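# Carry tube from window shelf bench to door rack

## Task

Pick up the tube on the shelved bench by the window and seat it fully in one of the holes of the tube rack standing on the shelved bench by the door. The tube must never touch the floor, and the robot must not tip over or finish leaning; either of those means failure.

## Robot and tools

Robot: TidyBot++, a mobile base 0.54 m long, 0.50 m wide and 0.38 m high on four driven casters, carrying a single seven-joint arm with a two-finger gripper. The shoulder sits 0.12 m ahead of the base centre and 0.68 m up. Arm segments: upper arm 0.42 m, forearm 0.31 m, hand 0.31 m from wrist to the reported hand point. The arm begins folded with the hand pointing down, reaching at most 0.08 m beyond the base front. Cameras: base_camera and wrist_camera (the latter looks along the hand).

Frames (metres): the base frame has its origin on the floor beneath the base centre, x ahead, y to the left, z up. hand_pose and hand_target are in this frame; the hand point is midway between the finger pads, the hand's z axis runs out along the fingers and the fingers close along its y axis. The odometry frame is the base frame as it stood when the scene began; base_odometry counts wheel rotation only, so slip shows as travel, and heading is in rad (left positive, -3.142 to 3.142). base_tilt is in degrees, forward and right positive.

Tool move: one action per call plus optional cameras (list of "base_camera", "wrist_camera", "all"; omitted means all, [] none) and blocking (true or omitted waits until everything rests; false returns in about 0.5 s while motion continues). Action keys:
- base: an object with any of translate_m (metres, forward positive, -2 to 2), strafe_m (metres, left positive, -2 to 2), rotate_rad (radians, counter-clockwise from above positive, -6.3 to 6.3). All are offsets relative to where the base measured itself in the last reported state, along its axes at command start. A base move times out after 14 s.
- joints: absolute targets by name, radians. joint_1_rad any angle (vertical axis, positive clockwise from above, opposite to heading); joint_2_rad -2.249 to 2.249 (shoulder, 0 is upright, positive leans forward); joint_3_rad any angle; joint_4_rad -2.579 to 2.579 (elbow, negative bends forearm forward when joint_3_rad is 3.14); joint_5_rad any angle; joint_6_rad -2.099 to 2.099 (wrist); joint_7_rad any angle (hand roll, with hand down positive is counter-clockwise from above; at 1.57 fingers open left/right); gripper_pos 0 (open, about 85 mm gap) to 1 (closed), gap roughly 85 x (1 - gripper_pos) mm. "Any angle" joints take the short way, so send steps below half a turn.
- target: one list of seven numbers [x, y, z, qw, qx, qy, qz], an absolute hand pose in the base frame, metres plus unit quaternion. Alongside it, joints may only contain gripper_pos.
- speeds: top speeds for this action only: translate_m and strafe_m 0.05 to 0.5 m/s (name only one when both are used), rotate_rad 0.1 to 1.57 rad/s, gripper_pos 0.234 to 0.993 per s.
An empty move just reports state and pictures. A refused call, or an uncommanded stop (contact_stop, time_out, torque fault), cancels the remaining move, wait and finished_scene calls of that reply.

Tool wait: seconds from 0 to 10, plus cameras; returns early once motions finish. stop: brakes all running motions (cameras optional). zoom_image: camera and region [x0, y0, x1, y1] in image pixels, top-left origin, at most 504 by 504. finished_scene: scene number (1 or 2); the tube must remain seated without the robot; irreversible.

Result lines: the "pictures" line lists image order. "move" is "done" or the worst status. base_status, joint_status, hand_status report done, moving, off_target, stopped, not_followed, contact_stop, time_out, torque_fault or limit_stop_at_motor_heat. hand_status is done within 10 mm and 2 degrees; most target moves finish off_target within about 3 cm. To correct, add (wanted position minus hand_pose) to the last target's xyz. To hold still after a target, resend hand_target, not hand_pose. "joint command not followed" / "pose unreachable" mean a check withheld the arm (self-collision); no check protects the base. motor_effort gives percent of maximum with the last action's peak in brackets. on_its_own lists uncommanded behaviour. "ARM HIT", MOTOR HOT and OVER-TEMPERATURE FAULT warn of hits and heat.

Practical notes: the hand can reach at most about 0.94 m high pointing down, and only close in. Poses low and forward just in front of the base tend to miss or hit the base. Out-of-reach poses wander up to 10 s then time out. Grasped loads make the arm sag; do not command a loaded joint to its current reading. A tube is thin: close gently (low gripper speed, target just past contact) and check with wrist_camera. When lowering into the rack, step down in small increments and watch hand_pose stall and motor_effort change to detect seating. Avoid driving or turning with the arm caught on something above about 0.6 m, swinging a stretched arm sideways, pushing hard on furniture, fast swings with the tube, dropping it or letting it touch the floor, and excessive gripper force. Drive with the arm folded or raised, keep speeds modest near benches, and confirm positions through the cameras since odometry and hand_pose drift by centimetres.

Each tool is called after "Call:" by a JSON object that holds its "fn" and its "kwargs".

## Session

Call:
{"fn": "move", "kwargs": {}}

Scene clock: 0.00 s.
base_odometry: x=+0.000 y=+0.000 heading=+0.000
base_tilt: forward=+0.0 right=+0.0
base_status: not commanded
joint_positions: joint_1_rad=-0.033 joint_2_rad=-0.344 joint_3_rad=+3.185 joint_4_rad=-2.517 joint_5_rad=+0.033 joint_6_rad=-0.881 joint_7_rad=+1.614 gripper_pos=+0.000
joint_status: not commanded
motor_effort: joint_1_rad=+1 joint_2_rad=-1 joint_3_rad=+0 joint_4_rad=+13 joint_5_rad=+1 joint_6_rad=+1 joint_7_rad=+0
hand_pose: x=+0.2642 y=-0.0065 z=+0.5900 quat_wxyz=(+0.007, +0.999, +0.027, +0.044) (m; base frame)
hand_target: x=+0.2634 y=-0.0064 z=+0.5896 quat_wxyz=(+0.007, +0.999, +0.027, +0.043) (m; base frame)
hand_status: not commanded
pictures: base_camera, wrist_camera
Images, in order (width x height): base_camera 644x364, wrist_camera 644x476.

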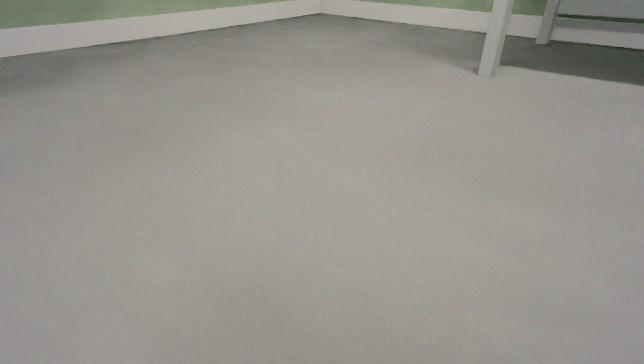

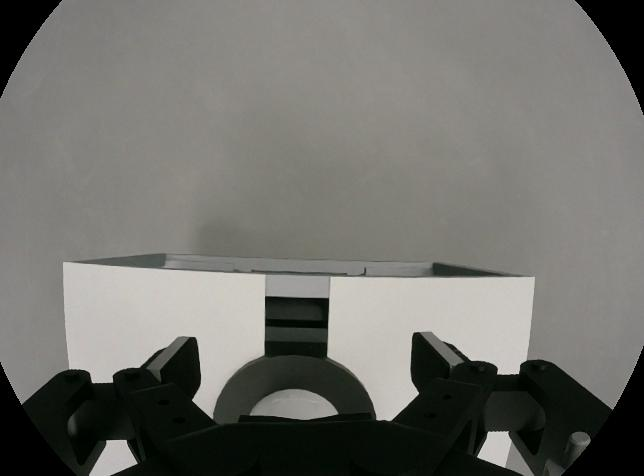

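Call:
{"fn": "move", "kwargs": {"joints": {"joint_1_rad": 0.0, "joint_2_rad": -0.35, "joint_3_rad": 3.145, "joint_4_rad": -1.65, "joint_5_rad": 0.0, "joint_6_rad": -0.35, "joint_7_rad": 1.57}, "cameras": ["wrist_camera"]}}

Scene clock: 4.20 s.
move: done
base_odometry: x=+0.000 y=+0.000 heading=+0.000
base_tilt: forward=+0.0 right=+0.0
base_status: not commanded
joint_positions: joint_1_rad=-0.019 joint_2_rad=-0.344 joint_3_rad=+3.170 joint_4_rad=-1.661 joint_5_rad=+0.033 joint_6_rad=-0.415 joint_7_rad=+1.614 gripper_pos=+0.000
joint_status: all done
motor_effort: joint_1_rad=+0(1) joint_2_rad=-8(8) joint_3_rad=+0(1) joint_4_rad=+20(20) joint_5_rad=+1(2) joint_6_rad=+9(9) joint_7_rad=+1(1)
hand_pose: x=+0.5887 y=-0.0103 z=+1.1070 quat_wxyz=(+0.028, +0.762, +0.018, +0.647) (m; base frame)
hand_target: x=+0.5880 y=-0.0007 z=+1.1365 quat_wxyz=(+0.000, +0.735, -0.002, +0.679) (m; base frame)
hand_status: not commanded
pictures: wrist_camera
Images, in order (width x height): wrist_camera 644x476.

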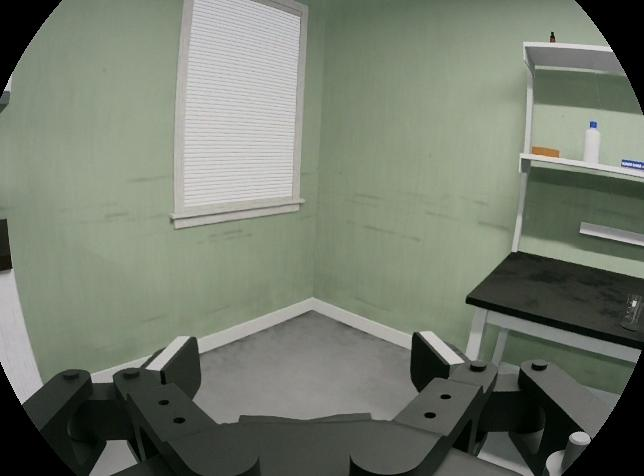

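Call:
{"fn": "move", "kwargs": {"base": {"rotate_rad": -1.1}, "cameras": ["wrist_camera"]}}

Scene clock: 6.73 s.
move: done
base_odometry: x=+0.000 y=+0.000 heading=-1.099
base_tilt: forward=+0.0 right=-0.1
base_status: done
joint_positions: joint_1_rad=-0.009 joint_2_rad=-0.344 joint_3_rad=+3.160 joint_4_rad=-1.661 joint_5_rad=+0.033 joint_6_rad=-0.412 joint_7_rad=+1.614 gripper_pos=+0.000
joint_status: not commanded
motor_effort: joint_1_rad=+0(1) joint_2_rad=-8(10) joint_3_rad=+0(2) joint_4_rad=+20(20) joint_5_rad=+0(2) joint_6_rad=+9(9) joint_7_rad=+0(1)
hand_pose: x=+0.5888 y=-0.0088 z=+1.1080 quat_wxyz=(+0.029, +0.760, +0.019, +0.649) (m; base frame)
hand_target: x=+0.5880 y=-0.0007 z=+1.1365 quat_wxyz=(+0.000, +0.735, -0.002, +0.679) (m; base frame)
hand_status: not commanded
pictures: wrist_camera
Images, in order (width x height): wrist_camera 644x476.

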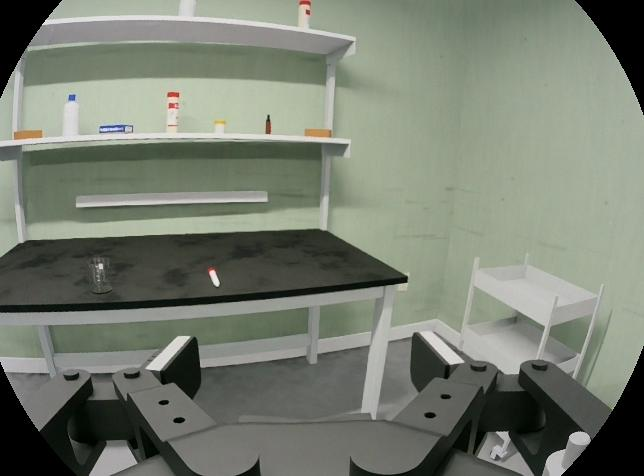

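Call:
{"fn": "zoom_image", "kwargs": {"camera": "wrist_camera", "region": [60, 220, 320, 320]}}

Scaled by 1.938.

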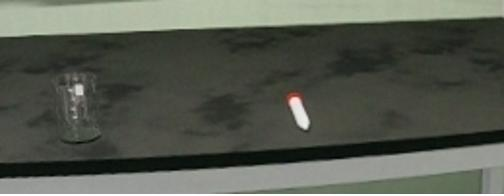

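Call:
{"fn": "move", "kwargs": {"base": {"translate_m": 0.80, "strafe_m": 0.095, "rotate_rad": 0.295}, "joints": {"joint_1_rad": 0.0, "joint_2_rad": -0.15, "joint_3_rad": 3.145, "joint_4_rad": -1.05, "joint_5_rad": 0.0, "joint_6_rad": -1.88, "joint_7_rad": -1.68}, "cameras": ["wrist_camera", "base_camera"]}}

Scene clock: 57.80 s.
move: done
base_odometry: x=+0.448 y=-0.670 heading=-0.804
base_tilt: forward=+0.0 right=-0.1
base_status: done
joint_positions: joint_1_rad=-0.008 joint_2_rad=-0.162 joint_3_rad=+3.151 joint_4_rad=-1.064 joint_5_rad=+0.033 joint_6_rad=-1.834 joint_7_rad=+4.516 gripper_pos=+0.000
joint_status: all done
motor_effort: joint_1_rad=+0(2) joint_2_rad=-8(14) joint_3_rad=-1(3) joint_4_rad=+14(20) joint_5_rad=+0(2) joint_6_rad=+3(10) joint_7_rad=+0(1)
hand_pose: x=+0.4209 y=-0.0094 z=+1.0061 quat_wxyz=(+0.202, +0.104, +0.974, +0.006) (m; base frame)
hand_target: x=+0.4125 y=+0.0002 z=+1.0021 quat_wxyz=(+0.180, +0.055, +0.982, +0.010) (m; base frame)
hand_status: not commanded
pictures: base_camera, wrist_camera
Images, in order (width x height): base_camera 644x364, wrist_camera 644x476.

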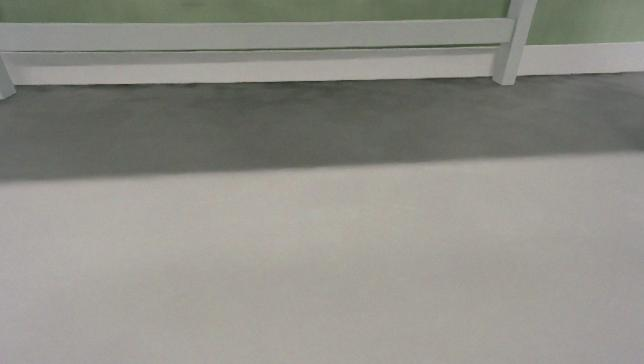

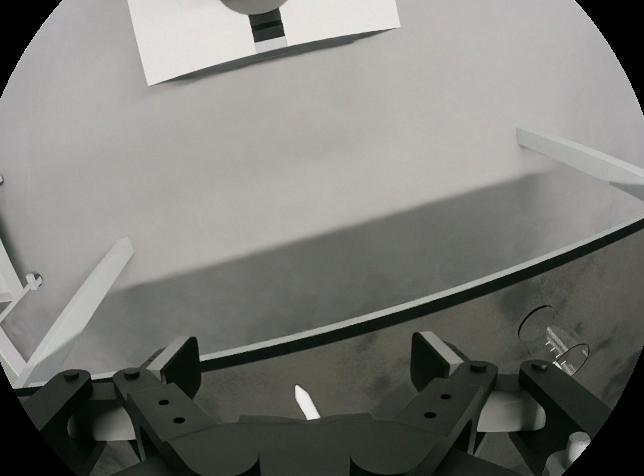

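Call:
{"fn": "zoom_image", "kwargs": {"camera": "wrist_camera", "region": [200, 320, 440, 440]}}

Call:
{"fn": "zoom_image", "kwargs": {"camera": "wrist_camera", "region": [120, 0, 420, 120]}}

Scaled by 2.100.

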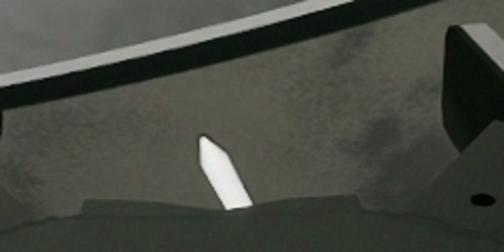

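Scaled by 1.680.

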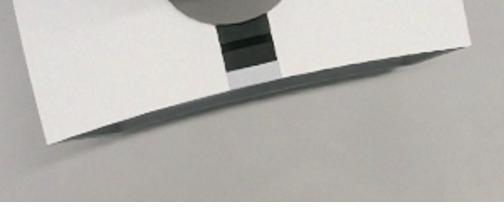

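Call:
{"fn": "zoom_image", "kwargs": {"camera": "wrist_camera", "region": [270, 370, 350, 430]}}

Scaled by 6.300.

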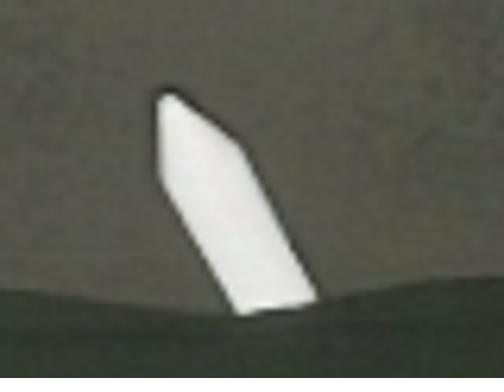

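Call:
{"fn": "move", "kwargs": {"base": {"translate_m": 0.32, "strafe_m": -0.075}, "joints": {"joint_1_rad": 0.0, "joint_2_rad": 0.02, "joint_4_rad": -1.13, "joint_6_rad": -1.988, "joint_7_rad": -1.435}, "cameras": ["wrist_camera"]}}

Scene clock: 91.07 s.
move: done
base_odometry: x=+0.616 y=-0.952 heading=-0.803
base_tilt: forward=+0.0 right=-0.1
base_status: done
joint_positions: joint_1_rad=-0.008 joint_2_rad=+0.026 joint_3_rad=+3.151 joint_4_rad=-1.112 joint_5_rad=+0.033 joint_6_rad=-1.944 joint_7_rad=+4.763 gripper_pos=+0.000
joint_status: all done
motor_effort: joint_1_rad=+0(2) joint_2_rad=-15(19) joint_3_rad=-1(1) joint_4_rad=+14(15) joint_5_rad=+0(1) joint_6_rad=+0(4) joint_7_rad=+0(1)
hand_pose: x=+0.4341 y=-0.0086 z=+0.9236 quat_wxyz=(+0.030, -0.018, +0.999, -0.016) (m; base frame)
hand_target: x=+0.4155 y=+0.0004 z=+0.9196 quat_wxyz=(+0.002, -0.066, +0.998, +0.000) (m; base frame)
hand_status: not commanded
pictures: wrist_camera
Images, in order (width x height): wrist_camera 644x476.

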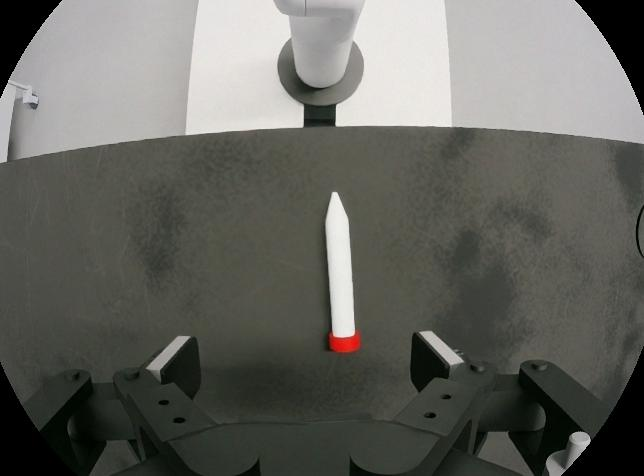

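Call:
{"fn": "zoom_image", "kwargs": {"camera": "wrist_camera", "region": [270, 180, 400, 360]}}

Call:
{"fn": "zoom_image", "kwargs": {"camera": "wrist_camera", "region": [130, 310, 480, 430]}}

Scaled by 2.800.

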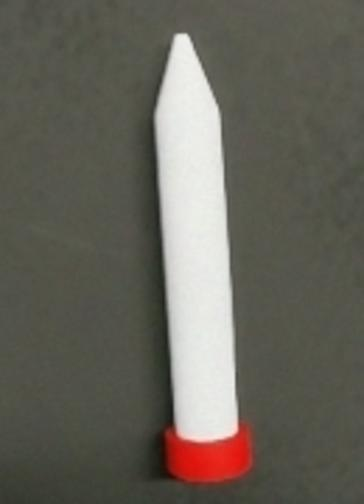

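Scaled by 1.440.

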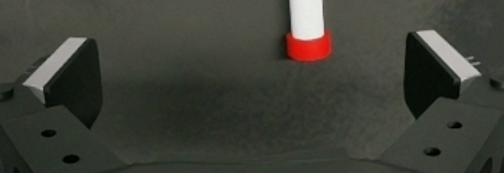

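Call:
{"fn": "move", "kwargs": {"joints": {"joint_1_rad": -0.092, "joint_2_rad": 0.232, "joint_4_rad": -1.137, "joint_6_rad": -2.03, "joint_7_rad": -1.624, "gripper_pos": 0.5}, "cameras": ["wrist_camera"]}}

Scene clock: 113.13 s.
move: done
base_odometry: x=+0.616 y=-0.952 heading=-0.803
base_tilt: forward=+0.0 right=+0.0
base_status: not commanded
joint_positions: joint_1_rad=-0.076 joint_2_rad=+0.231 joint_3_rad=+3.151 joint_4_rad=-1.118 joint_5_rad=+0.033 joint_6_rad=-1.980 joint_7_rad=+4.733 gripper_pos=+0.499
joint_status: all done
motor_effort: joint_1_rad=+0(1) joint_2_rad=-22(26) joint_3_rad=-1(1) joint_4_rad=+14(15) joint_5_rad=+0(1) joint_6_rad=-2(2) joint_7_rad=+0(1)
hand_pose: x=+0.4640 y=+0.0153 z=+0.8550 quat_wxyz=(-0.093, -0.038, +0.995, -0.019) (m; base frame)
hand_target: x=+0.4431 y=+0.0303 z=+0.8533 quat_wxyz=(-0.128, -0.018, +0.992, -0.009) (m; base frame)
hand_status: not commanded
pictures: wrist_camera
Images, in order (width x height): wrist_camera 644x476.

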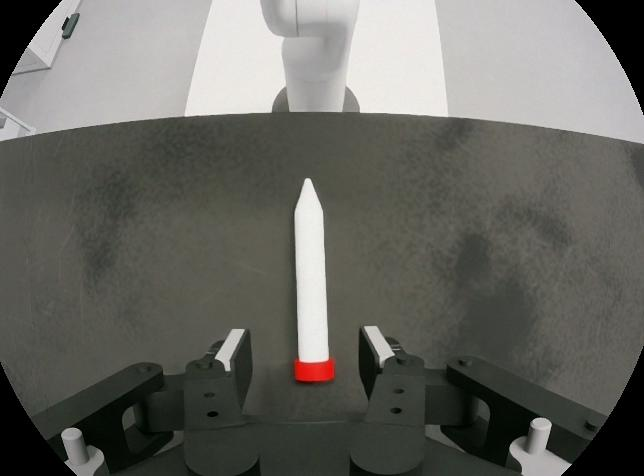

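Call:
{"fn": "zoom_image", "kwargs": {"camera": "wrist_camera", "region": [230, 160, 400, 400]}}

Scaled by 2.100.

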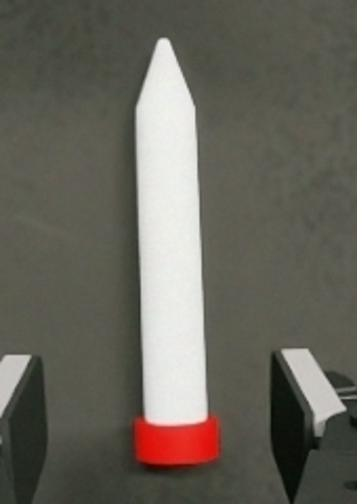

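Call:
{"fn": "move", "kwargs": {"joints": {"joint_1_rad": -0.099, "joint_2_rad": 0.301, "joint_4_rad": -1.182, "joint_6_rad": -2.03}, "cameras": ["wrist_camera"]}}

Scene clock: 120.17 s.
move: done
base_odometry: x=+0.616 y=-0.952 heading=-0.803
base_tilt: forward=+0.0 right=+0.0
base_status: not commanded
joint_positions: joint_1_rad=-0.081 joint_2_rad=+0.292 joint_3_rad=+3.151 joint_4_rad=-1.161 joint_5_rad=+0.033 joint_6_rad=-1.983 joint_7_rad=+4.733 gripper_pos=+0.499
joint_status: all done
motor_effort: joint_1_rad=+0(1) joint_2_rad=-23(25) joint_3_rad=+0(1) joint_4_rad=+13(15) joint_5_rad=+0(2) joint_6_rad=-3(3) joint_7_rad=+0(1)
hand_pose: x=+0.4616 y=+0.0170 z=+0.8240 quat_wxyz=(-0.146, -0.041, +0.988, -0.021) (m; base frame)
hand_target: x=+0.4423 y=+0.0326 z=+0.8211 quat_wxyz=(-0.184, -0.021, +0.983, -0.014) (m; base frame)
hand_status: not commanded
pictures: wrist_camera
Images, in order (width x height): wrist_camera 644x476.

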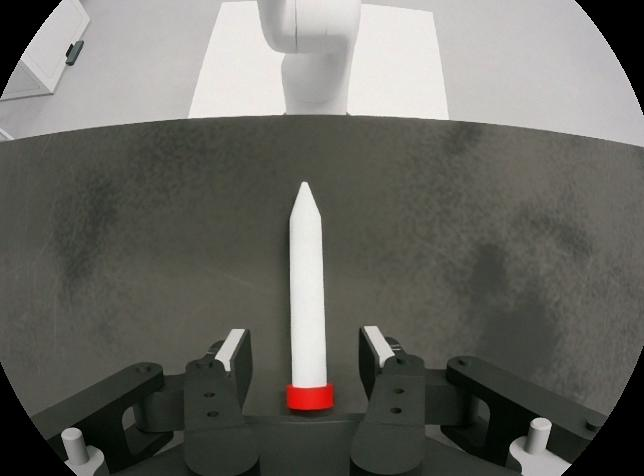

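Call:
{"fn": "move", "kwargs": {"joints": {"joint_1_rad": -0.099, "joint_2_rad": 0.301, "joint_4_rad": -1.226, "joint_6_rad": -1.885}, "cameras": ["wrist_camera"]}}

Scene clock: 122.67 s.
move: done
base_odometry: x=+0.616 y=-0.952 heading=-0.803
base_tilt: forward=+0.0 right=+0.0
base_status: not commanded
joint_positions: joint_1_rad=-0.081 joint_2_rad=+0.293 joint_3_rad=+3.151 joint_4_rad=-1.206 joint_5_rad=+0.033 joint_6_rad=-1.897 joint_7_rad=+4.733 gripper_pos=+0.499
joint_status: all done
motor_effort: joint_1_rad=+0(1) joint_2_rad=-23(25) joint_3_rad=-1(1) joint_4_rad=+13(15) joint_5_rad=+0(1) joint_6_rad=-2(3) joint_7_rad=+1(1)
hand_pose: x=+0.4756 y=+0.0176 z=+0.8060 quat_wxyz=(-0.127, -0.042, +0.991, -0.021) (m; base frame)
hand_target: x=+0.4729 y=+0.0355 z=+0.7974 quat_wxyz=(-0.134, -0.021, +0.991, -0.011) (m; base frame)
hand_status: not commanded
pictures: wrist_camera
Images, in order (width x height): wrist_camera 644x476.

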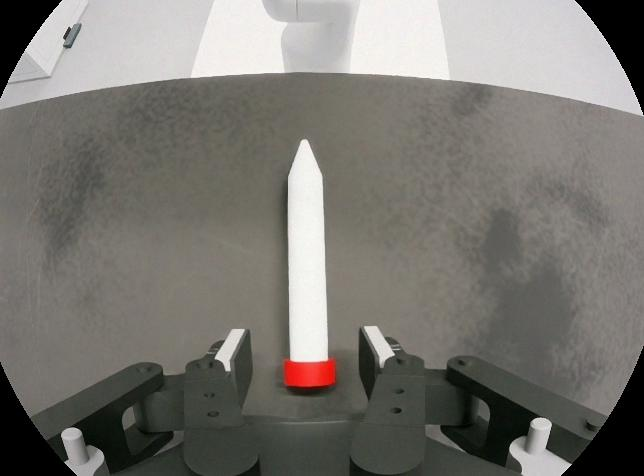

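Call:
{"fn": "move", "kwargs": {"joints": {"joint_1_rad": -0.099, "joint_2_rad": 0.301, "joint_4_rad": -1.255, "joint_6_rad": -1.885}, "cameras": ["wrist_camera"]}}

Scene clock: 124.93 s.
move: done
base_odometry: x=+0.616 y=-0.952 heading=-0.803
base_tilt: forward=+0.0 right=-0.1
base_status: not commanded
joint_positions: joint_1_rad=-0.081 joint_2_rad=+0.293 joint_3_rad=+3.151 joint_4_rad=-1.236 joint_5_rad=+0.033 joint_6_rad=-1.897 joint_7_rad=+4.733 gripper_pos=+0.499
joint_status: all done
motor_effort: joint_1_rad=+1(2) joint_2_rad=-23(25) joint_3_rad=-1(1) joint_4_rad=+14(15) joint_5_rad=+0(1) joint_6_rad=-2(3) joint_7_rad=+0(1)
hand_pose: x=+0.4672 y=+0.0170 z=+0.7991 quat_wxyz=(-0.141, -0.042, +0.989, -0.021) (m; base frame)
hand_target: x=+0.4646 y=+0.0347 z=+0.7908 quat_wxyz=(-0.149, -0.021, +0.989, -0.012) (m; base frame)
hand_status: not commanded
pictures: wrist_camera
Images, in order (width x height): wrist_camera 644x476.

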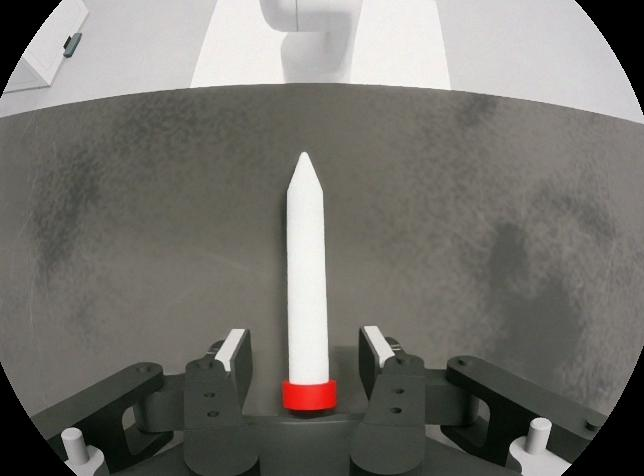

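Call:
{"fn": "move", "kwargs": {"joints": {"joint_1_rad": -0.099, "joint_2_rad": 0.301, "joint_4_rad": -1.268, "joint_6_rad": -1.885}, "cameras": ["wrist_camera"]}}

Scene clock: 126.37 s.
move: done
base_odometry: x=+0.616 y=-0.952 heading=-0.803
base_tilt: forward=+0.0 right=-0.1
base_status: not commanded
joint_positions: joint_1_rad=-0.081 joint_2_rad=+0.293 joint_3_rad=+3.151 joint_4_rad=-1.247 joint_5_rad=+0.033 joint_6_rad=-1.897 joint_7_rad=+4.733 gripper_pos=+0.499
joint_status: all done
motor_effort: joint_1_rad=+0(1) joint_2_rad=-23(24) joint_3_rad=+0(1) joint_4_rad=+14(14) joint_5_rad=+0(1) joint_6_rad=-3(3) joint_7_rad=+0(1)
hand_pose: x=+0.4638 y=+0.0168 z=+0.7964 quat_wxyz=(-0.147, -0.042, +0.988, -0.021) (m; base frame)
hand_target: x=+0.4608 y=+0.0343 z=+0.7880 quat_wxyz=(-0.155, -0.021, +0.988, -0.012) (m; base frame)
hand_status: not commanded
pictures: wrist_camera
Images, in order (width x height): wrist_camera 644x476.

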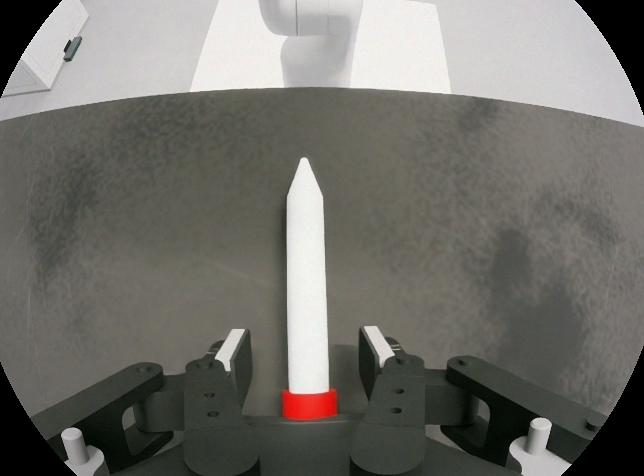

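Call:
{"fn": "move", "kwargs": {"joints": {"joint_1_rad": -0.101, "joint_2_rad": 0.308, "joint_4_rad": -1.271, "joint_6_rad": -1.885}, "cameras": ["wrist_camera"]}}

Scene clock: 129.23 s.
move: done
base_odometry: x=+0.616 y=-0.952 heading=-0.803
base_tilt: forward=+0.0 right=+0.0
base_status: not commanded
joint_positions: joint_1_rad=-0.083 joint_2_rad=+0.294 joint_3_rad=+3.151 joint_4_rad=-1.249 joint_5_rad=+0.033 joint_6_rad=-1.897 joint_7_rad=+4.733 gripper_pos=+0.499
joint_status: all done
motor_effort: joint_1_rad=+0(1) joint_2_rad=-23(24) joint_3_rad=+0(1) joint_4_rad=+13(14) joint_5_rad=+0(1) joint_6_rad=-3(3) joint_7_rad=+0(1)
hand_pose: x=+0.4635 y=+0.0174 z=+0.7960 quat_wxyz=(-0.148, -0.043, +0.988, -0.022) (m; base frame)
hand_target: x=+0.4605 y=+0.0350 z=+0.7849 quat_wxyz=(-0.160, -0.022, +0.987, -0.013) (m; base frame)
hand_status: not commanded
pictures: wrist_camera
Images, in order (width x height): wrist_camera 644x476.

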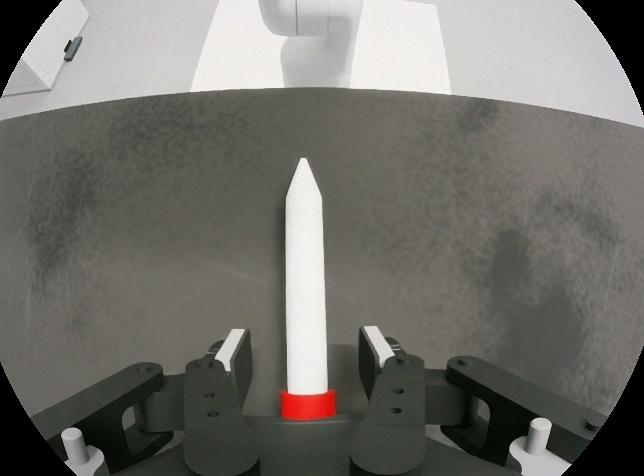

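Call:
{"fn": "move", "kwargs": {"joints": {"joint_1_rad": -0.101, "joint_2_rad": 0.316, "joint_4_rad": -1.275, "joint_6_rad": -1.885}, "cameras": ["wrist_camera"]}}

Scene clock: 130.03 s.
move: done
base_odometry: x=+0.616 y=-0.952 heading=-0.803
base_tilt: forward=+0.0 right=-0.1
base_status: not commanded
joint_positions: joint_1_rad=-0.083 joint_2_rad=+0.297 joint_3_rad=+3.151 joint_4_rad=-1.252 joint_5_rad=+0.033 joint_6_rad=-1.897 joint_7_rad=+4.733 gripper_pos=+0.499
joint_status: all done
motor_effort: joint_1_rad=+0(1) joint_2_rad=-23(24) joint_3_rad=-1(1) joint_4_rad=+14(14) joint_5_rad=+0(1) joint_6_rad=-3(3) joint_7_rad=+0(1)
hand_pose: x=+0.4629 y=+0.0173 z=+0.7944 quat_wxyz=(-0.151, -0.043, +0.987, -0.022) (m; base frame)
hand_target: x=+0.4602 y=+0.0349 z=+0.7813 quat_wxyz=(-0.166, -0.022, +0.986, -0.013) (m; base frame)
hand_status: not commanded
pictures: wrist_camera
Images, in order (width x height): wrist_camera 644x476.

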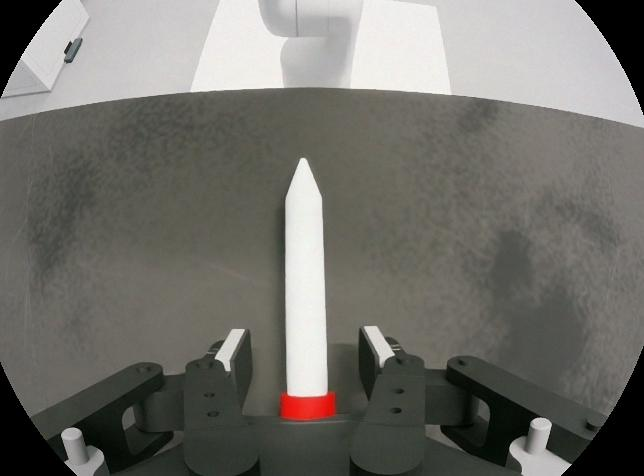

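Call:
{"fn": "move", "kwargs": {"joints": {"joint_1_rad": -0.101, "joint_2_rad": 0.324, "joint_4_rad": -1.279, "joint_6_rad": -1.885}, "cameras": ["wrist_camera"]}}

Scene clock: 131.13 s.
move: done
base_odometry: x=+0.616 y=-0.952 heading=-0.803
base_tilt: forward=+0.0 right=-0.1
base_status: not commanded
joint_positions: joint_1_rad=-0.083 joint_2_rad=+0.302 joint_3_rad=+3.151 joint_4_rad=-1.255 joint_5_rad=+0.033 joint_6_rad=-1.897 joint_7_rad=+4.733 gripper_pos=+0.499
joint_status: all done
motor_effort: joint_1_rad=+0(1) joint_2_rad=-23(24) joint_3_rad=-1(1) joint_4_rad=+14(14) joint_5_rad=+0(1) joint_6_rad=-3(3) joint_7_rad=+0(1)
hand_pose: x=+0.4625 y=+0.0173 z=+0.7917 quat_wxyz=(-0.155, -0.043, +0.987, -0.022) (m; base frame)
hand_target: x=+0.4597 y=+0.0349 z=+0.7777 quat_wxyz=(-0.172, -0.022, +0.985, -0.014) (m; base frame)
hand_status: not commanded
pictures: wrist_camera
Images, in order (width x height): wrist_camera 644x476.

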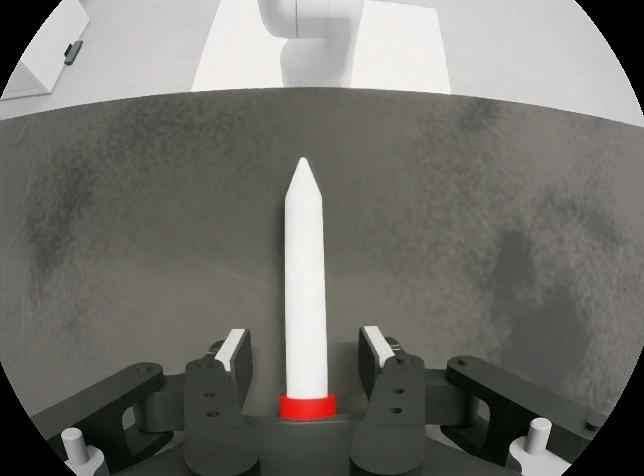

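Call:
{"fn": "move", "kwargs": {"joints": {"joint_1_rad": -0.101, "joint_2_rad": 0.332, "joint_4_rad": -1.283, "joint_6_rad": -1.885}, "cameras": ["wrist_camera"]}}

Scene clock: 132.60 s.
move: done
base_odometry: x=+0.616 y=-0.952 heading=-0.803
base_tilt: forward=+0.0 right=-0.1
base_status: not commanded
joint_positions: joint_1_rad=-0.083 joint_2_rad=+0.310 joint_3_rad=+3.151 joint_4_rad=-1.259 joint_5_rad=+0.033 joint_6_rad=-1.897 joint_7_rad=+4.733 gripper_pos=+0.499
joint_status: all done
motor_effort: joint_1_rad=+0(1) joint_2_rad=-24(24) joint_3_rad=+0(1) joint_4_rad=+13(14) joint_5_rad=+0(1) joint_6_rad=-3(3) joint_7_rad=+0(1)
hand_pose: x=+0.4622 y=+0.0173 z=+0.7883 quat_wxyz=(-0.161, -0.044, +0.986, -0.022) (m; base frame)
hand_target: x=+0.4593 y=+0.0348 z=+0.7742 quat_wxyz=(-0.178, -0.022, +0.984, -0.014) (m; base frame)
hand_status: not commanded
pictures: wrist_camera
Images, in order (width x height): wrist_camera 644x476.

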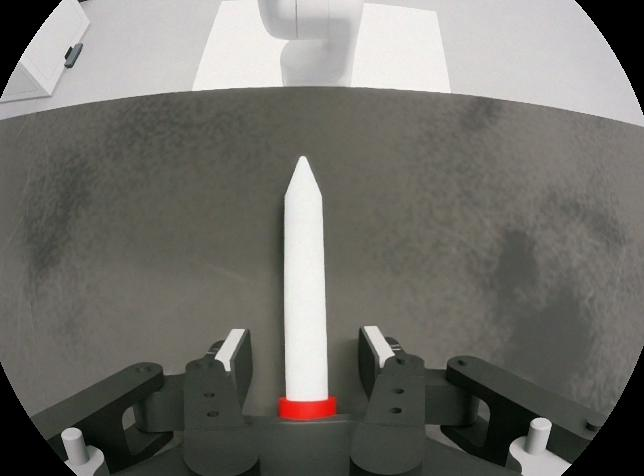

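Call:
{"fn": "move", "kwargs": {"joints": {"joint_1_rad": -0.101, "joint_2_rad": 0.340, "joint_4_rad": -1.287, "joint_6_rad": -1.885}, "cameras": ["wrist_camera"]}}

Scene clock: 133.57 s.
move: done
base_odometry: x=+0.616 y=-0.952 heading=-0.803
base_tilt: forward=+0.0 right=-0.1
base_status: not commanded
joint_positions: joint_1_rad=-0.083 joint_2_rad=+0.318 joint_3_rad=+3.151 joint_4_rad=-1.263 joint_5_rad=+0.033 joint_6_rad=-1.897 joint_7_rad=+4.733 gripper_pos=+0.499
joint_status: all done
motor_effort: joint_1_rad=+0(1) joint_2_rad=-24(24) joint_3_rad=+0(1) joint_4_rad=+13(14) joint_5_rad=+1(1) joint_6_rad=-3(4) joint_7_rad=+0(1)
hand_pose: x=+0.4619 y=+0.0173 z=+0.7848 quat_wxyz=(-0.167, -0.044, +0.985, -0.022) (m; base frame)
hand_target: x=+0.4588 y=+0.0348 z=+0.7706 quat_wxyz=(-0.184, -0.022, +0.983, -0.014) (m; base frame)
hand_status: not commanded
pictures: wrist_camera
Images, in order (width x height): wrist_camera 644x476.

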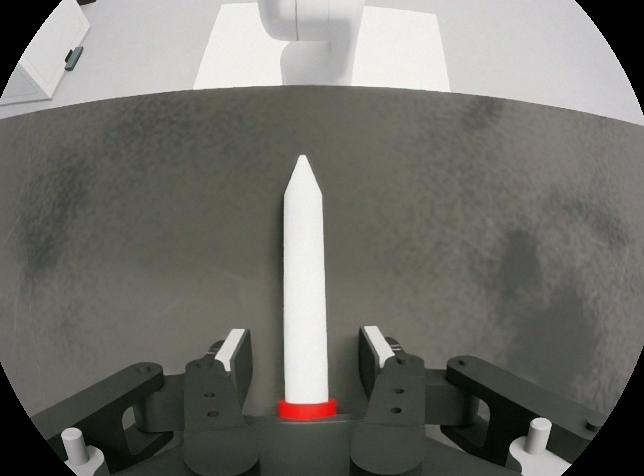

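Call:
{"fn": "zoom_image", "kwargs": {"camera": "wrist_camera", "region": [220, 300, 400, 430]}}

Scaled by 2.800.

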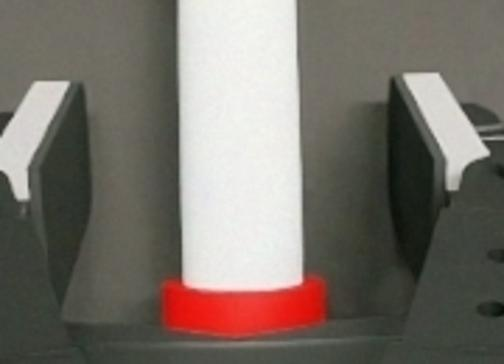

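Call:
{"fn": "move", "kwargs": {"joints": {"joint_1_rad": -0.101, "joint_2_rad": 0.347, "joint_4_rad": -1.290, "joint_6_rad": -1.885}, "cameras": ["wrist_camera"]}}

Scene clock: 135.70 s.
move: done
base_odometry: x=+0.616 y=-0.952 heading=-0.803
base_tilt: forward=+0.0 right=+0.0
base_status: not commanded
joint_positions: joint_1_rad=-0.083 joint_2_rad=+0.319 joint_3_rad=+3.151 joint_4_rad=-1.264 joint_5_rad=+0.033 joint_6_rad=-1.897 joint_7_rad=+4.733 gripper_pos=+0.499
joint_status: all done
motor_effort: joint_1_rad=+0(1) joint_2_rad=-20(24) joint_3_rad=-1(1) joint_4_rad=+10(14) joint_5_rad=+0(2) joint_6_rad=-2(3) joint_7_rad=+0(1)
hand_pose: x=+0.4618 y=+0.0172 z=+0.7840 quat_wxyz=(-0.168, -0.044, +0.985, -0.022) (m; base frame)
hand_target: x=+0.4584 y=+0.0348 z=+0.7676 quat_wxyz=(-0.188, -0.022, +0.982, -0.015) (m; base frame)
hand_status: not commanded
pictures: wrist_camera
Images, in order (width x height): wrist_camera 644x476.

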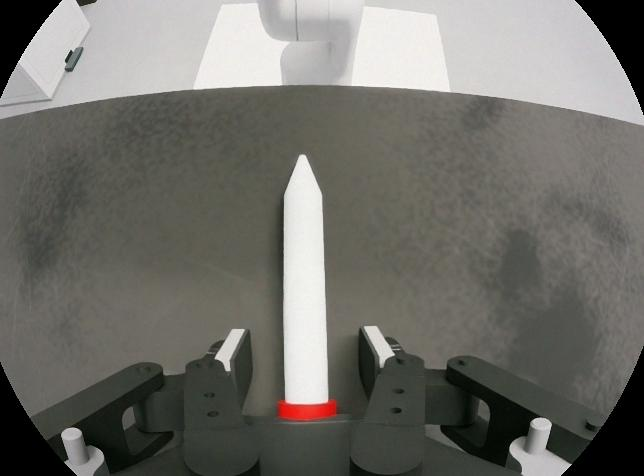

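Call:
{"fn": "move", "kwargs": {"cameras": ["wrist_camera"]}}

Scene clock: 139.90 s.
base_odometry: x=+0.616 y=-0.952 heading=-0.803
base_tilt: forward=+0.0 right=-0.1
base_status: not commanded
joint_positions: joint_1_rad=-0.083 joint_2_rad=+0.319 joint_3_rad=+3.151 joint_4_rad=-1.264 joint_5_rad=+0.033 joint_6_rad=-1.897 joint_7_rad=+4.733 gripper_pos=+0.499
joint_status: all done
motor_effort: joint_1_rad=+0(1) joint_2_rad=-21(24) joint_3_rad=+0(1) joint_4_rad=+10(14) joint_5_rad=+1(2) joint_6_rad=-2(3) joint_7_rad=+0(1)
hand_pose: x=+0.4618 y=+0.0172 z=+0.7840 quat_wxyz=(-0.168, -0.044, +0.985, -0.022) (m; base frame)
hand_target: x=+0.4584 y=+0.0348 z=+0.7676 quat_wxyz=(-0.188, -0.022, +0.982, -0.015) (m; base frame)
hand_status: not commanded
pictures: wrist_camera
Images, in order (width x height): wrist_camera 644x476.

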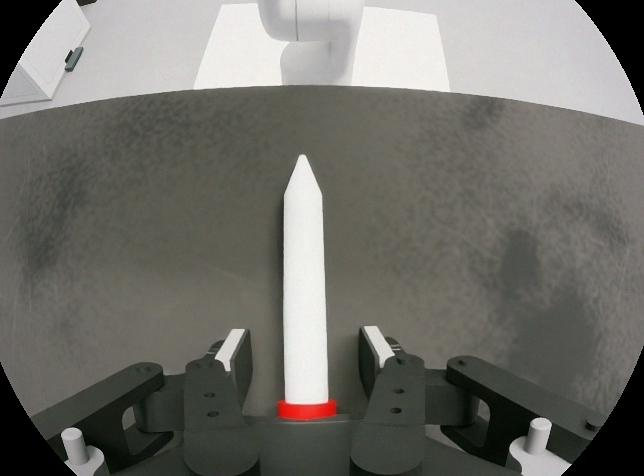

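Call:
{"fn": "zoom_image", "kwargs": {"camera": "wrist_camera", "region": [0, 0, 200, 130]}}

Scaled by 2.520.

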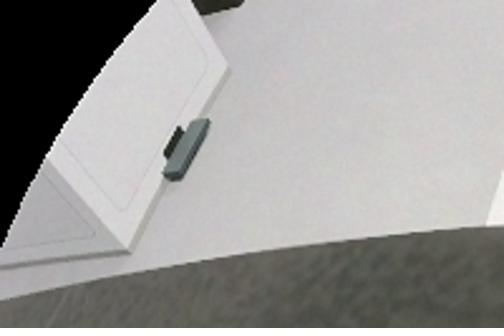

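Call:
{"fn": "move", "kwargs": {"joints": {"joint_2_rad": 0.318}, "cameras": []}}

Call:
{"fn": "move", "kwargs": {"joints": {"joint_2_rad": 0.310}, "cameras": []}}

Scene clock: 142.80 s.
move: done
base_odometry: x=+0.616 y=-0.952 heading=-0.803
base_tilt: forward=+0.0 right=+0.0
base_status: not commanded
joint_positions: joint_1_rad=-0.083 joint_2_rad=+0.318 joint_3_rad=+3.151 joint_4_rad=-1.265 joint_5_rad=+0.033 joint_6_rad=-1.897 joint_7_rad=+4.733 gripper_pos=+0.499
joint_status: all done
motor_effort: joint_1_rad=+1(1) joint_2_rad=-21(23) joint_3_rad=+0(1) joint_4_rad=+11(13) joint_5_rad=+1(1) joint_6_rad=-2(3) joint_7_rad=+0(1)
hand_pose: x=+0.4611 y=+0.0172 z=+0.7841 quat_wxyz=(-0.168, -0.044, +0.985, -0.022) (m; base frame)
hand_target: x=+0.4558 y=+0.0345 z=+0.7775 quat_wxyz=(-0.174, -0.022, +0.984, -0.014) (m; base frame)
hand_status: not commanded
pictures: none
No camera images: "cameras" was empty.

Scene clock: 143.27 s.
move: done
base_odometry: x=+0.616 y=-0.952 heading=-0.803
base_tilt: forward=+0.0 right=+0.0
base_status: not commanded
joint_positions: joint_1_rad=-0.083 joint_2_rad=+0.317 joint_3_rad=+3.151 joint_4_rad=-1.266 joint_5_rad=+0.033 joint_6_rad=-1.897 joint_7_rad=+4.733 gripper_pos=+0.499
joint_status: all done
motor_effort: joint_1_rad=+0(1) joint_2_rad=-23(23) joint_3_rad=-1(1) joint_4_rad=+12(13) joint_5_rad=+0(2) joint_6_rad=-3(3) joint_7_rad=+0(1)
hand_pose: x=+0.4608 y=+0.0172 z=+0.7842 quat_wxyz=(-0.168, -0.044, +0.985, -0.022) (m; base frame)
hand_target: x=+0.4551 y=+0.0344 z=+0.7802 quat_wxyz=(-0.170, -0.022, +0.985, -0.013) (m; base frame)
hand_status: not commanded
pictures: none
No camera images: "cameras" was empty.

Call:
{"fn": "move", "kwargs": {"joints": {"joint_2_rad": 0.301}, "cameras": []}}

Call:
{"fn": "move", "kwargs": {"joints": {"joint_2_rad": 0.294}, "cameras": []}}

Scene clock: 144.40 s.
move: done
base_odometry: x=+0.616 y=-0.952 heading=-0.803
base_tilt: forward=+0.0 right=+0.0
base_status: not commanded
joint_positions: joint_1_rad=-0.083 joint_2_rad=+0.316 joint_3_rad=+3.151 joint_4_rad=-1.268 joint_5_rad=+0.033 joint_6_rad=-1.897 joint_7_rad=+4.733 gripper_pos=+0.499
joint_status: all done
motor_effort: joint_1_rad=+0(1) joint_2_rad=-23(24) joint_3_rad=+0(1) joint_4_rad=+13(14) joint_5_rad=+1(1) joint_6_rad=-3(3) joint_7_rad=+0(1)
hand_pose: x=+0.4601 y=+0.0171 z=+0.7843 quat_wxyz=(-0.168, -0.044, +0.985, -0.022) (m; base frame)
hand_target: x=+0.4542 y=+0.0343 z=+0.7832 quat_wxyz=(-0.166, -0.022, +0.986, -0.013) (m; base frame)
hand_status: not commanded
pictures: none
No camera images: "cameras" was empty.

Scene clock: 144.87 s.
move: done
base_odometry: x=+0.616 y=-0.952 heading=-0.803
base_tilt: forward=+0.0 right=-0.1
base_status: not commanded
joint_positions: joint_1_rad=-0.083 joint_2_rad=+0.314 joint_3_rad=+3.151 joint_4_rad=-1.268 joint_5_rad=+0.033 joint_6_rad=-1.897 joint_7_rad=+4.733 gripper_pos=+0.499
joint_status: all done
motor_effort: joint_1_rad=+0(1) joint_2_rad=-24(24) joint_3_rad=+0(1) joint_4_rad=+13(13) joint_5_rad=+1(1) joint_6_rad=-3(3) joint_7_rad=+0(1)
hand_pose: x=+0.4599 y=+0.0171 z=+0.7848 quat_wxyz=(-0.168, -0.044, +0.985, -0.022) (m; base frame)
hand_target: x=+0.4534 y=+0.0342 z=+0.7856 quat_wxyz=(-0.162, -0.022, +0.986, -0.013) (m; base frame)
hand_status: not commanded
pictures: none
No camera images: "cameras" was empty.

Call:
{"fn": "move", "kwargs": {"joints": {"joint_2_rad": 0.287}, "cameras": ["wrist_camera"]}}

Scene clock: 146.30 s.
move: done
base_odometry: x=+0.616 y=-0.952 heading=-0.803
base_tilt: forward=+0.0 right=-0.1
base_status: not commanded
joint_positions: joint_1_rad=-0.083 joint_2_rad=+0.309 joint_3_rad=+3.151 joint_4_rad=-1.268 joint_5_rad=+0.033 joint_6_rad=-1.897 joint_7_rad=+4.733 gripper_pos=+0.499
joint_status: all done
motor_effort: joint_1_rad=+0(1) joint_2_rad=-23(24) joint_3_rad=-1(1) joint_4_rad=+13(14) joint_5_rad=+1(1) joint_6_rad=-3(3) joint_7_rad=+0(1)
hand_pose: x=+0.4594 y=+0.0171 z=+0.7864 quat_wxyz=(-0.165, -0.044, +0.985, -0.022) (m; base frame)
hand_target: x=+0.4527 y=+0.0342 z=+0.7879 quat_wxyz=(-0.159, -0.022, +0.987, -0.012) (m; base frame)
hand_status: not commanded
pictures: wrist_camera
Images, in order (width x height): wrist_camera 644x476.

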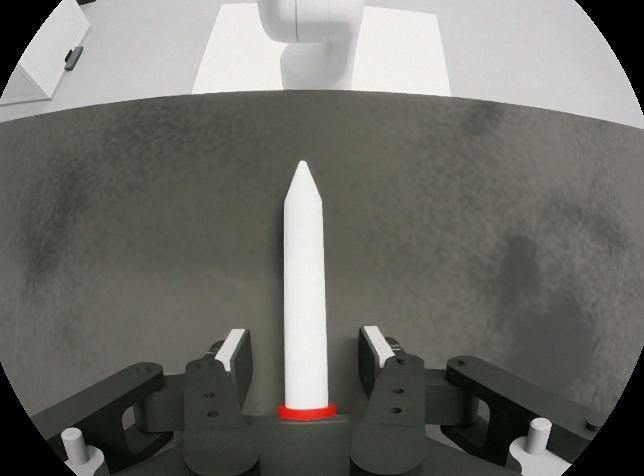

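Call:
{"fn": "move", "kwargs": {"joints": {"joint_2_rad": 0.284}, "cameras": []}}

Call:
{"fn": "move", "kwargs": {"joints": {"gripper_pos": 0.76}, "speeds": {"gripper_pos": 0.3}, "cameras": ["wrist_camera"]}}

Scene clock: 147.63 s.
move: done
base_odometry: x=+0.616 y=-0.952 heading=-0.803
base_tilt: forward=+0.0 right=+0.0
base_status: not commanded
joint_positions: joint_1_rad=-0.083 joint_2_rad=+0.308 joint_3_rad=+3.151 joint_4_rad=-1.268 joint_5_rad=+0.033 joint_6_rad=-1.897 joint_7_rad=+4.733 gripper_pos=+0.499
joint_status: all done
motor_effort: joint_1_rad=+0(1) joint_2_rad=-24(24) joint_3_rad=-1(1) joint_4_rad=+13(14) joint_5_rad=+0(1) joint_6_rad=-3(3) joint_7_rad=+0(1)
hand_pose: x=+0.4592 y=+0.0171 z=+0.7870 quat_wxyz=(-0.164, -0.044, +0.985, -0.022) (m; base frame)
hand_target: x=+0.4524 y=+0.0341 z=+0.7889 quat_wxyz=(-0.158, -0.022, +0.987, -0.012) (m; base frame)
hand_status: not commanded
pictures: none
No camera images: "cameras" was empty.

Scene clock: 148.83 s.
move: done
base_odometry: x=+0.616 y=-0.952 heading=-0.803
base_tilt: forward=+0.0 right=+0.0
base_status: not commanded
joint_positions: joint_1_rad=-0.083 joint_2_rad=+0.308 joint_3_rad=+3.151 joint_4_rad=-1.268 joint_5_rad=+0.033 joint_6_rad=-1.897 joint_7_rad=+4.733 gripper_pos=+0.758
joint_status: all done
motor_effort: joint_1_rad=+1(1) joint_2_rad=-24(24) joint_3_rad=-1(1) joint_4_rad=+13(14) joint_5_rad=+1(1) joint_6_rad=-3(3) joint_7_rad=+1(1)
hand_pose: x=+0.4592 y=+0.0171 z=+0.7870 quat_wxyz=(-0.164, -0.044, +0.985, -0.022) (m; base frame)
hand_target: x=+0.4524 y=+0.0341 z=+0.7889 quat_wxyz=(-0.158, -0.022, +0.987, -0.012) (m; base frame)
hand_status: not commanded
pictures: wrist_camera
Images, in order (width x height): wrist_camera 644x476.

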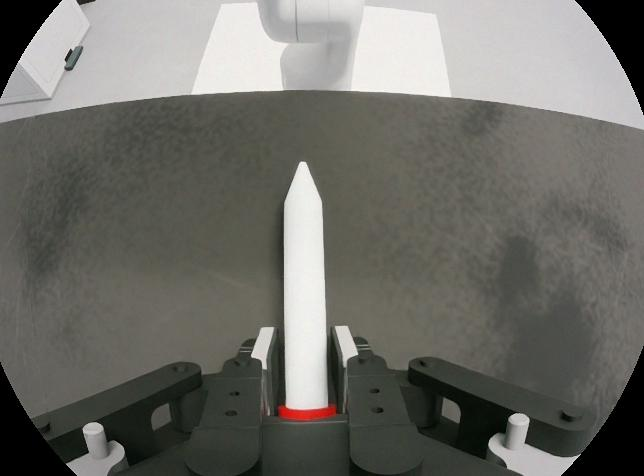

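Call:
{"fn": "move", "kwargs": {"joints": {"gripper_pos": 0.80}, "speeds": {"gripper_pos": 0.234}, "cameras": ["wrist_camera"]}}

Scene clock: 150.03 s.
move: done
base_odometry: x=+0.616 y=-0.952 heading=-0.803
base_tilt: forward=+0.0 right=-0.1
base_status: not commanded
joint_positions: joint_1_rad=-0.083 joint_2_rad=+0.308 joint_3_rad=+3.151 joint_4_rad=-1.268 joint_5_rad=+0.033 joint_6_rad=-1.897 joint_7_rad=+4.733 gripper_pos=+0.798
joint_status: all done
motor_effort: joint_1_rad=+0(1) joint_2_rad=-23(24) joint_3_rad=-1(2) joint_4_rad=+13(14) joint_5_rad=+1(1) joint_6_rad=-3(3) joint_7_rad=+0(1)
hand_pose: x=+0.4592 y=+0.0171 z=+0.7870 quat_wxyz=(-0.164, -0.044, +0.985, -0.022) (m; base frame)
hand_target: x=+0.4524 y=+0.0341 z=+0.7889 quat_wxyz=(-0.158, -0.022, +0.987, -0.012) (m; base frame)
hand_status: not commanded
pictures: wrist_camera
Images, in order (width x height): wrist_camera 644x476.

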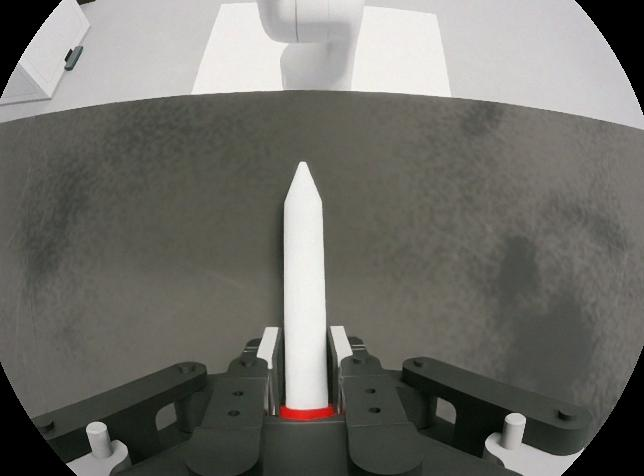

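Call:
{"fn": "move", "kwargs": {"joints": {"gripper_pos": 0.825}, "speeds": {"gripper_pos": 0.234}, "cameras": ["wrist_camera"]}}

Scene clock: 151.03 s.
move: done
base_odometry: x=+0.616 y=-0.952 heading=-0.803
base_tilt: forward=+0.0 right=-0.1
base_status: not commanded
joint_positions: joint_1_rad=-0.083 joint_2_rad=+0.307 joint_3_rad=+3.151 joint_4_rad=-1.268 joint_5_rad=+0.033 joint_6_rad=-1.897 joint_7_rad=+4.733 gripper_pos=+0.820
joint_status: all done
motor_effort: joint_1_rad=+0(1) joint_2_rad=-24(24) joint_3_rad=-1(1) joint_4_rad=+13(14) joint_5_rad=+0(1) joint_6_rad=-3(3) joint_7_rad=+0(1)
hand_pose: x=+0.4592 y=+0.0171 z=+0.7871 quat_wxyz=(-0.164, -0.044, +0.985, -0.022) (m; base frame)
hand_target: x=+0.4524 y=+0.0341 z=+0.7889 quat_wxyz=(-0.158, -0.022, +0.987, -0.012) (m; base frame)
hand_status: not commanded
pictures: wrist_camera
Images, in order (width x height): wrist_camera 644x476.

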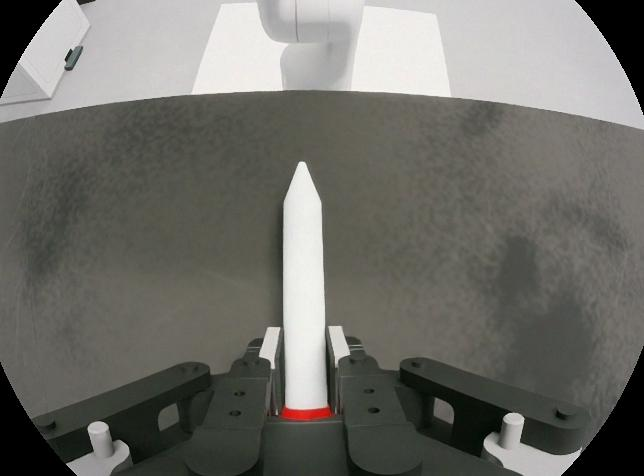

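Call:
{"fn": "move", "kwargs": {"joints": {"gripper_pos": 0.832}, "speeds": {"gripper_pos": 0.234}, "cameras": []}}

Call:
{"fn": "move", "kwargs": {"joints": {"joint_2_rad": 0.255}, "cameras": ["wrist_camera"]}}

Scene clock: 152.23 s.
move: done
base_odometry: x=+0.616 y=-0.952 heading=-0.803
base_tilt: forward=+0.0 right=-0.1
base_status: not commanded
joint_positions: joint_1_rad=-0.083 joint_2_rad=+0.307 joint_3_rad=+3.151 joint_4_rad=-1.268 joint_5_rad=+0.033 joint_6_rad=-1.897 joint_7_rad=+4.733 gripper_pos=+0.826
joint_status: all done
motor_effort: joint_1_rad=+0(1) joint_2_rad=-24(24) joint_3_rad=+0(1) joint_4_rad=+13(13) joint_5_rad=+0(2) joint_6_rad=-3(3) joint_7_rad=+0(1)
hand_pose: x=+0.4592 y=+0.0171 z=+0.7871 quat_wxyz=(-0.164, -0.044, +0.985, -0.022) (m; base frame)
hand_target: x=+0.4524 y=+0.0341 z=+0.7889 quat_wxyz=(-0.158, -0.022, +0.987, -0.012) (m; base frame)
hand_status: not commanded
pictures: none
No camera images: "cameras" was empty.

Scene clock: 153.00 s.
move: done
base_odometry: x=+0.616 y=-0.952 heading=-0.803
base_tilt: forward=+0.0 right=+0.0
base_status: not commanded
joint_positions: joint_1_rad=-0.083 joint_2_rad=+0.273 joint_3_rad=+3.151 joint_4_rad=-1.269 joint_5_rad=+0.033 joint_6_rad=-1.897 joint_7_rad=+4.733 gripper_pos=+0.827
joint_status: all done
motor_effort: joint_1_rad=+0(1) joint_2_rad=-23(25) joint_3_rad=+0(1) joint_4_rad=+13(14) joint_5_rad=+0(1) joint_6_rad=-3(3) joint_7_rad=+0(1)
hand_pose: x=+0.4553 y=+0.0167 z=+0.7985 quat_wxyz=(-0.148, -0.043, +0.988, -0.022) (m; base frame)
hand_target: x=+0.4492 y=+0.0338 z=+0.7986 quat_wxyz=(-0.143, -0.022, +0.989, -0.011) (m; base frame)
hand_status: not commanded
pictures: wrist_camera
Images, in order (width x height): wrist_camera 644x476.

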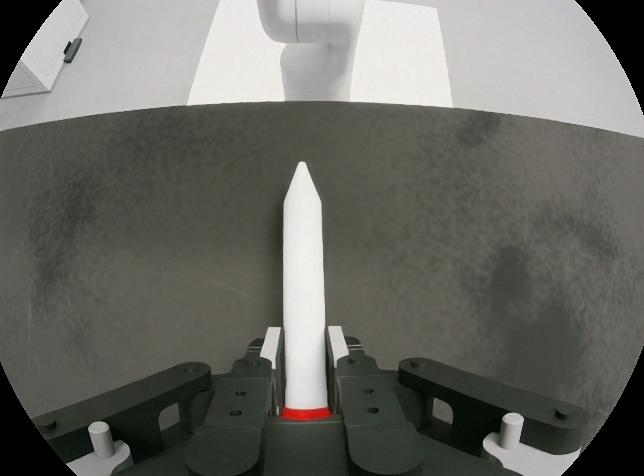

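Call:
{"fn": "move", "kwargs": {"joints": {"gripper_pos": 0.842, "joint_2_rad": 0.22}, "speeds": {"gripper_pos": 0.234}, "cameras": ["wrist_camera"]}}

Scene clock: 154.37 s.
move: done
base_odometry: x=+0.616 y=-0.952 heading=-0.803
base_tilt: forward=+0.0 right=-0.1
base_status: not commanded
joint_positions: joint_1_rad=-0.083 joint_2_rad=+0.237 joint_3_rad=+3.151 joint_4_rad=-1.269 joint_5_rad=+0.033 joint_6_rad=-1.897 joint_7_rad=+4.733 gripper_pos=+0.836
joint_status: all done
motor_effort: joint_1_rad=+0(1) joint_2_rad=-22(24) joint_3_rad=-1(1) joint_4_rad=+14(14) joint_5_rad=+0(1) joint_6_rad=-2(3) joint_7_rad=+1(1)
hand_pose: x=+0.4508 y=+0.0164 z=+0.8108 quat_wxyz=(-0.130, -0.043, +0.990, -0.021) (m; base frame)
hand_target: x=+0.4449 y=+0.0334 z=+0.8102 quat_wxyz=(-0.126, -0.022, +0.992, -0.010) (m; base frame)
hand_status: not commanded
pictures: wrist_camera
Images, in order (width x height): wrist_camera 644x476.

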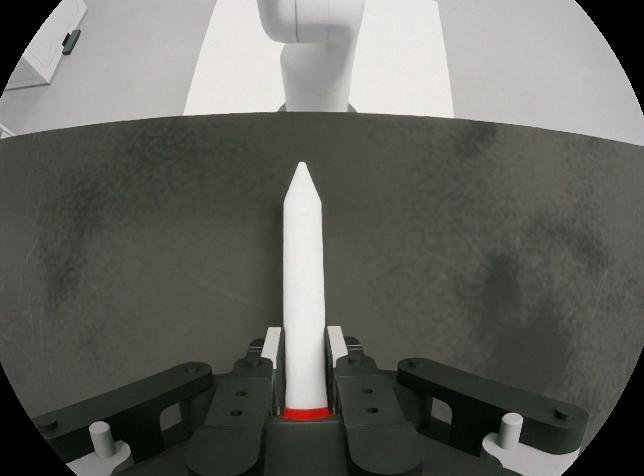

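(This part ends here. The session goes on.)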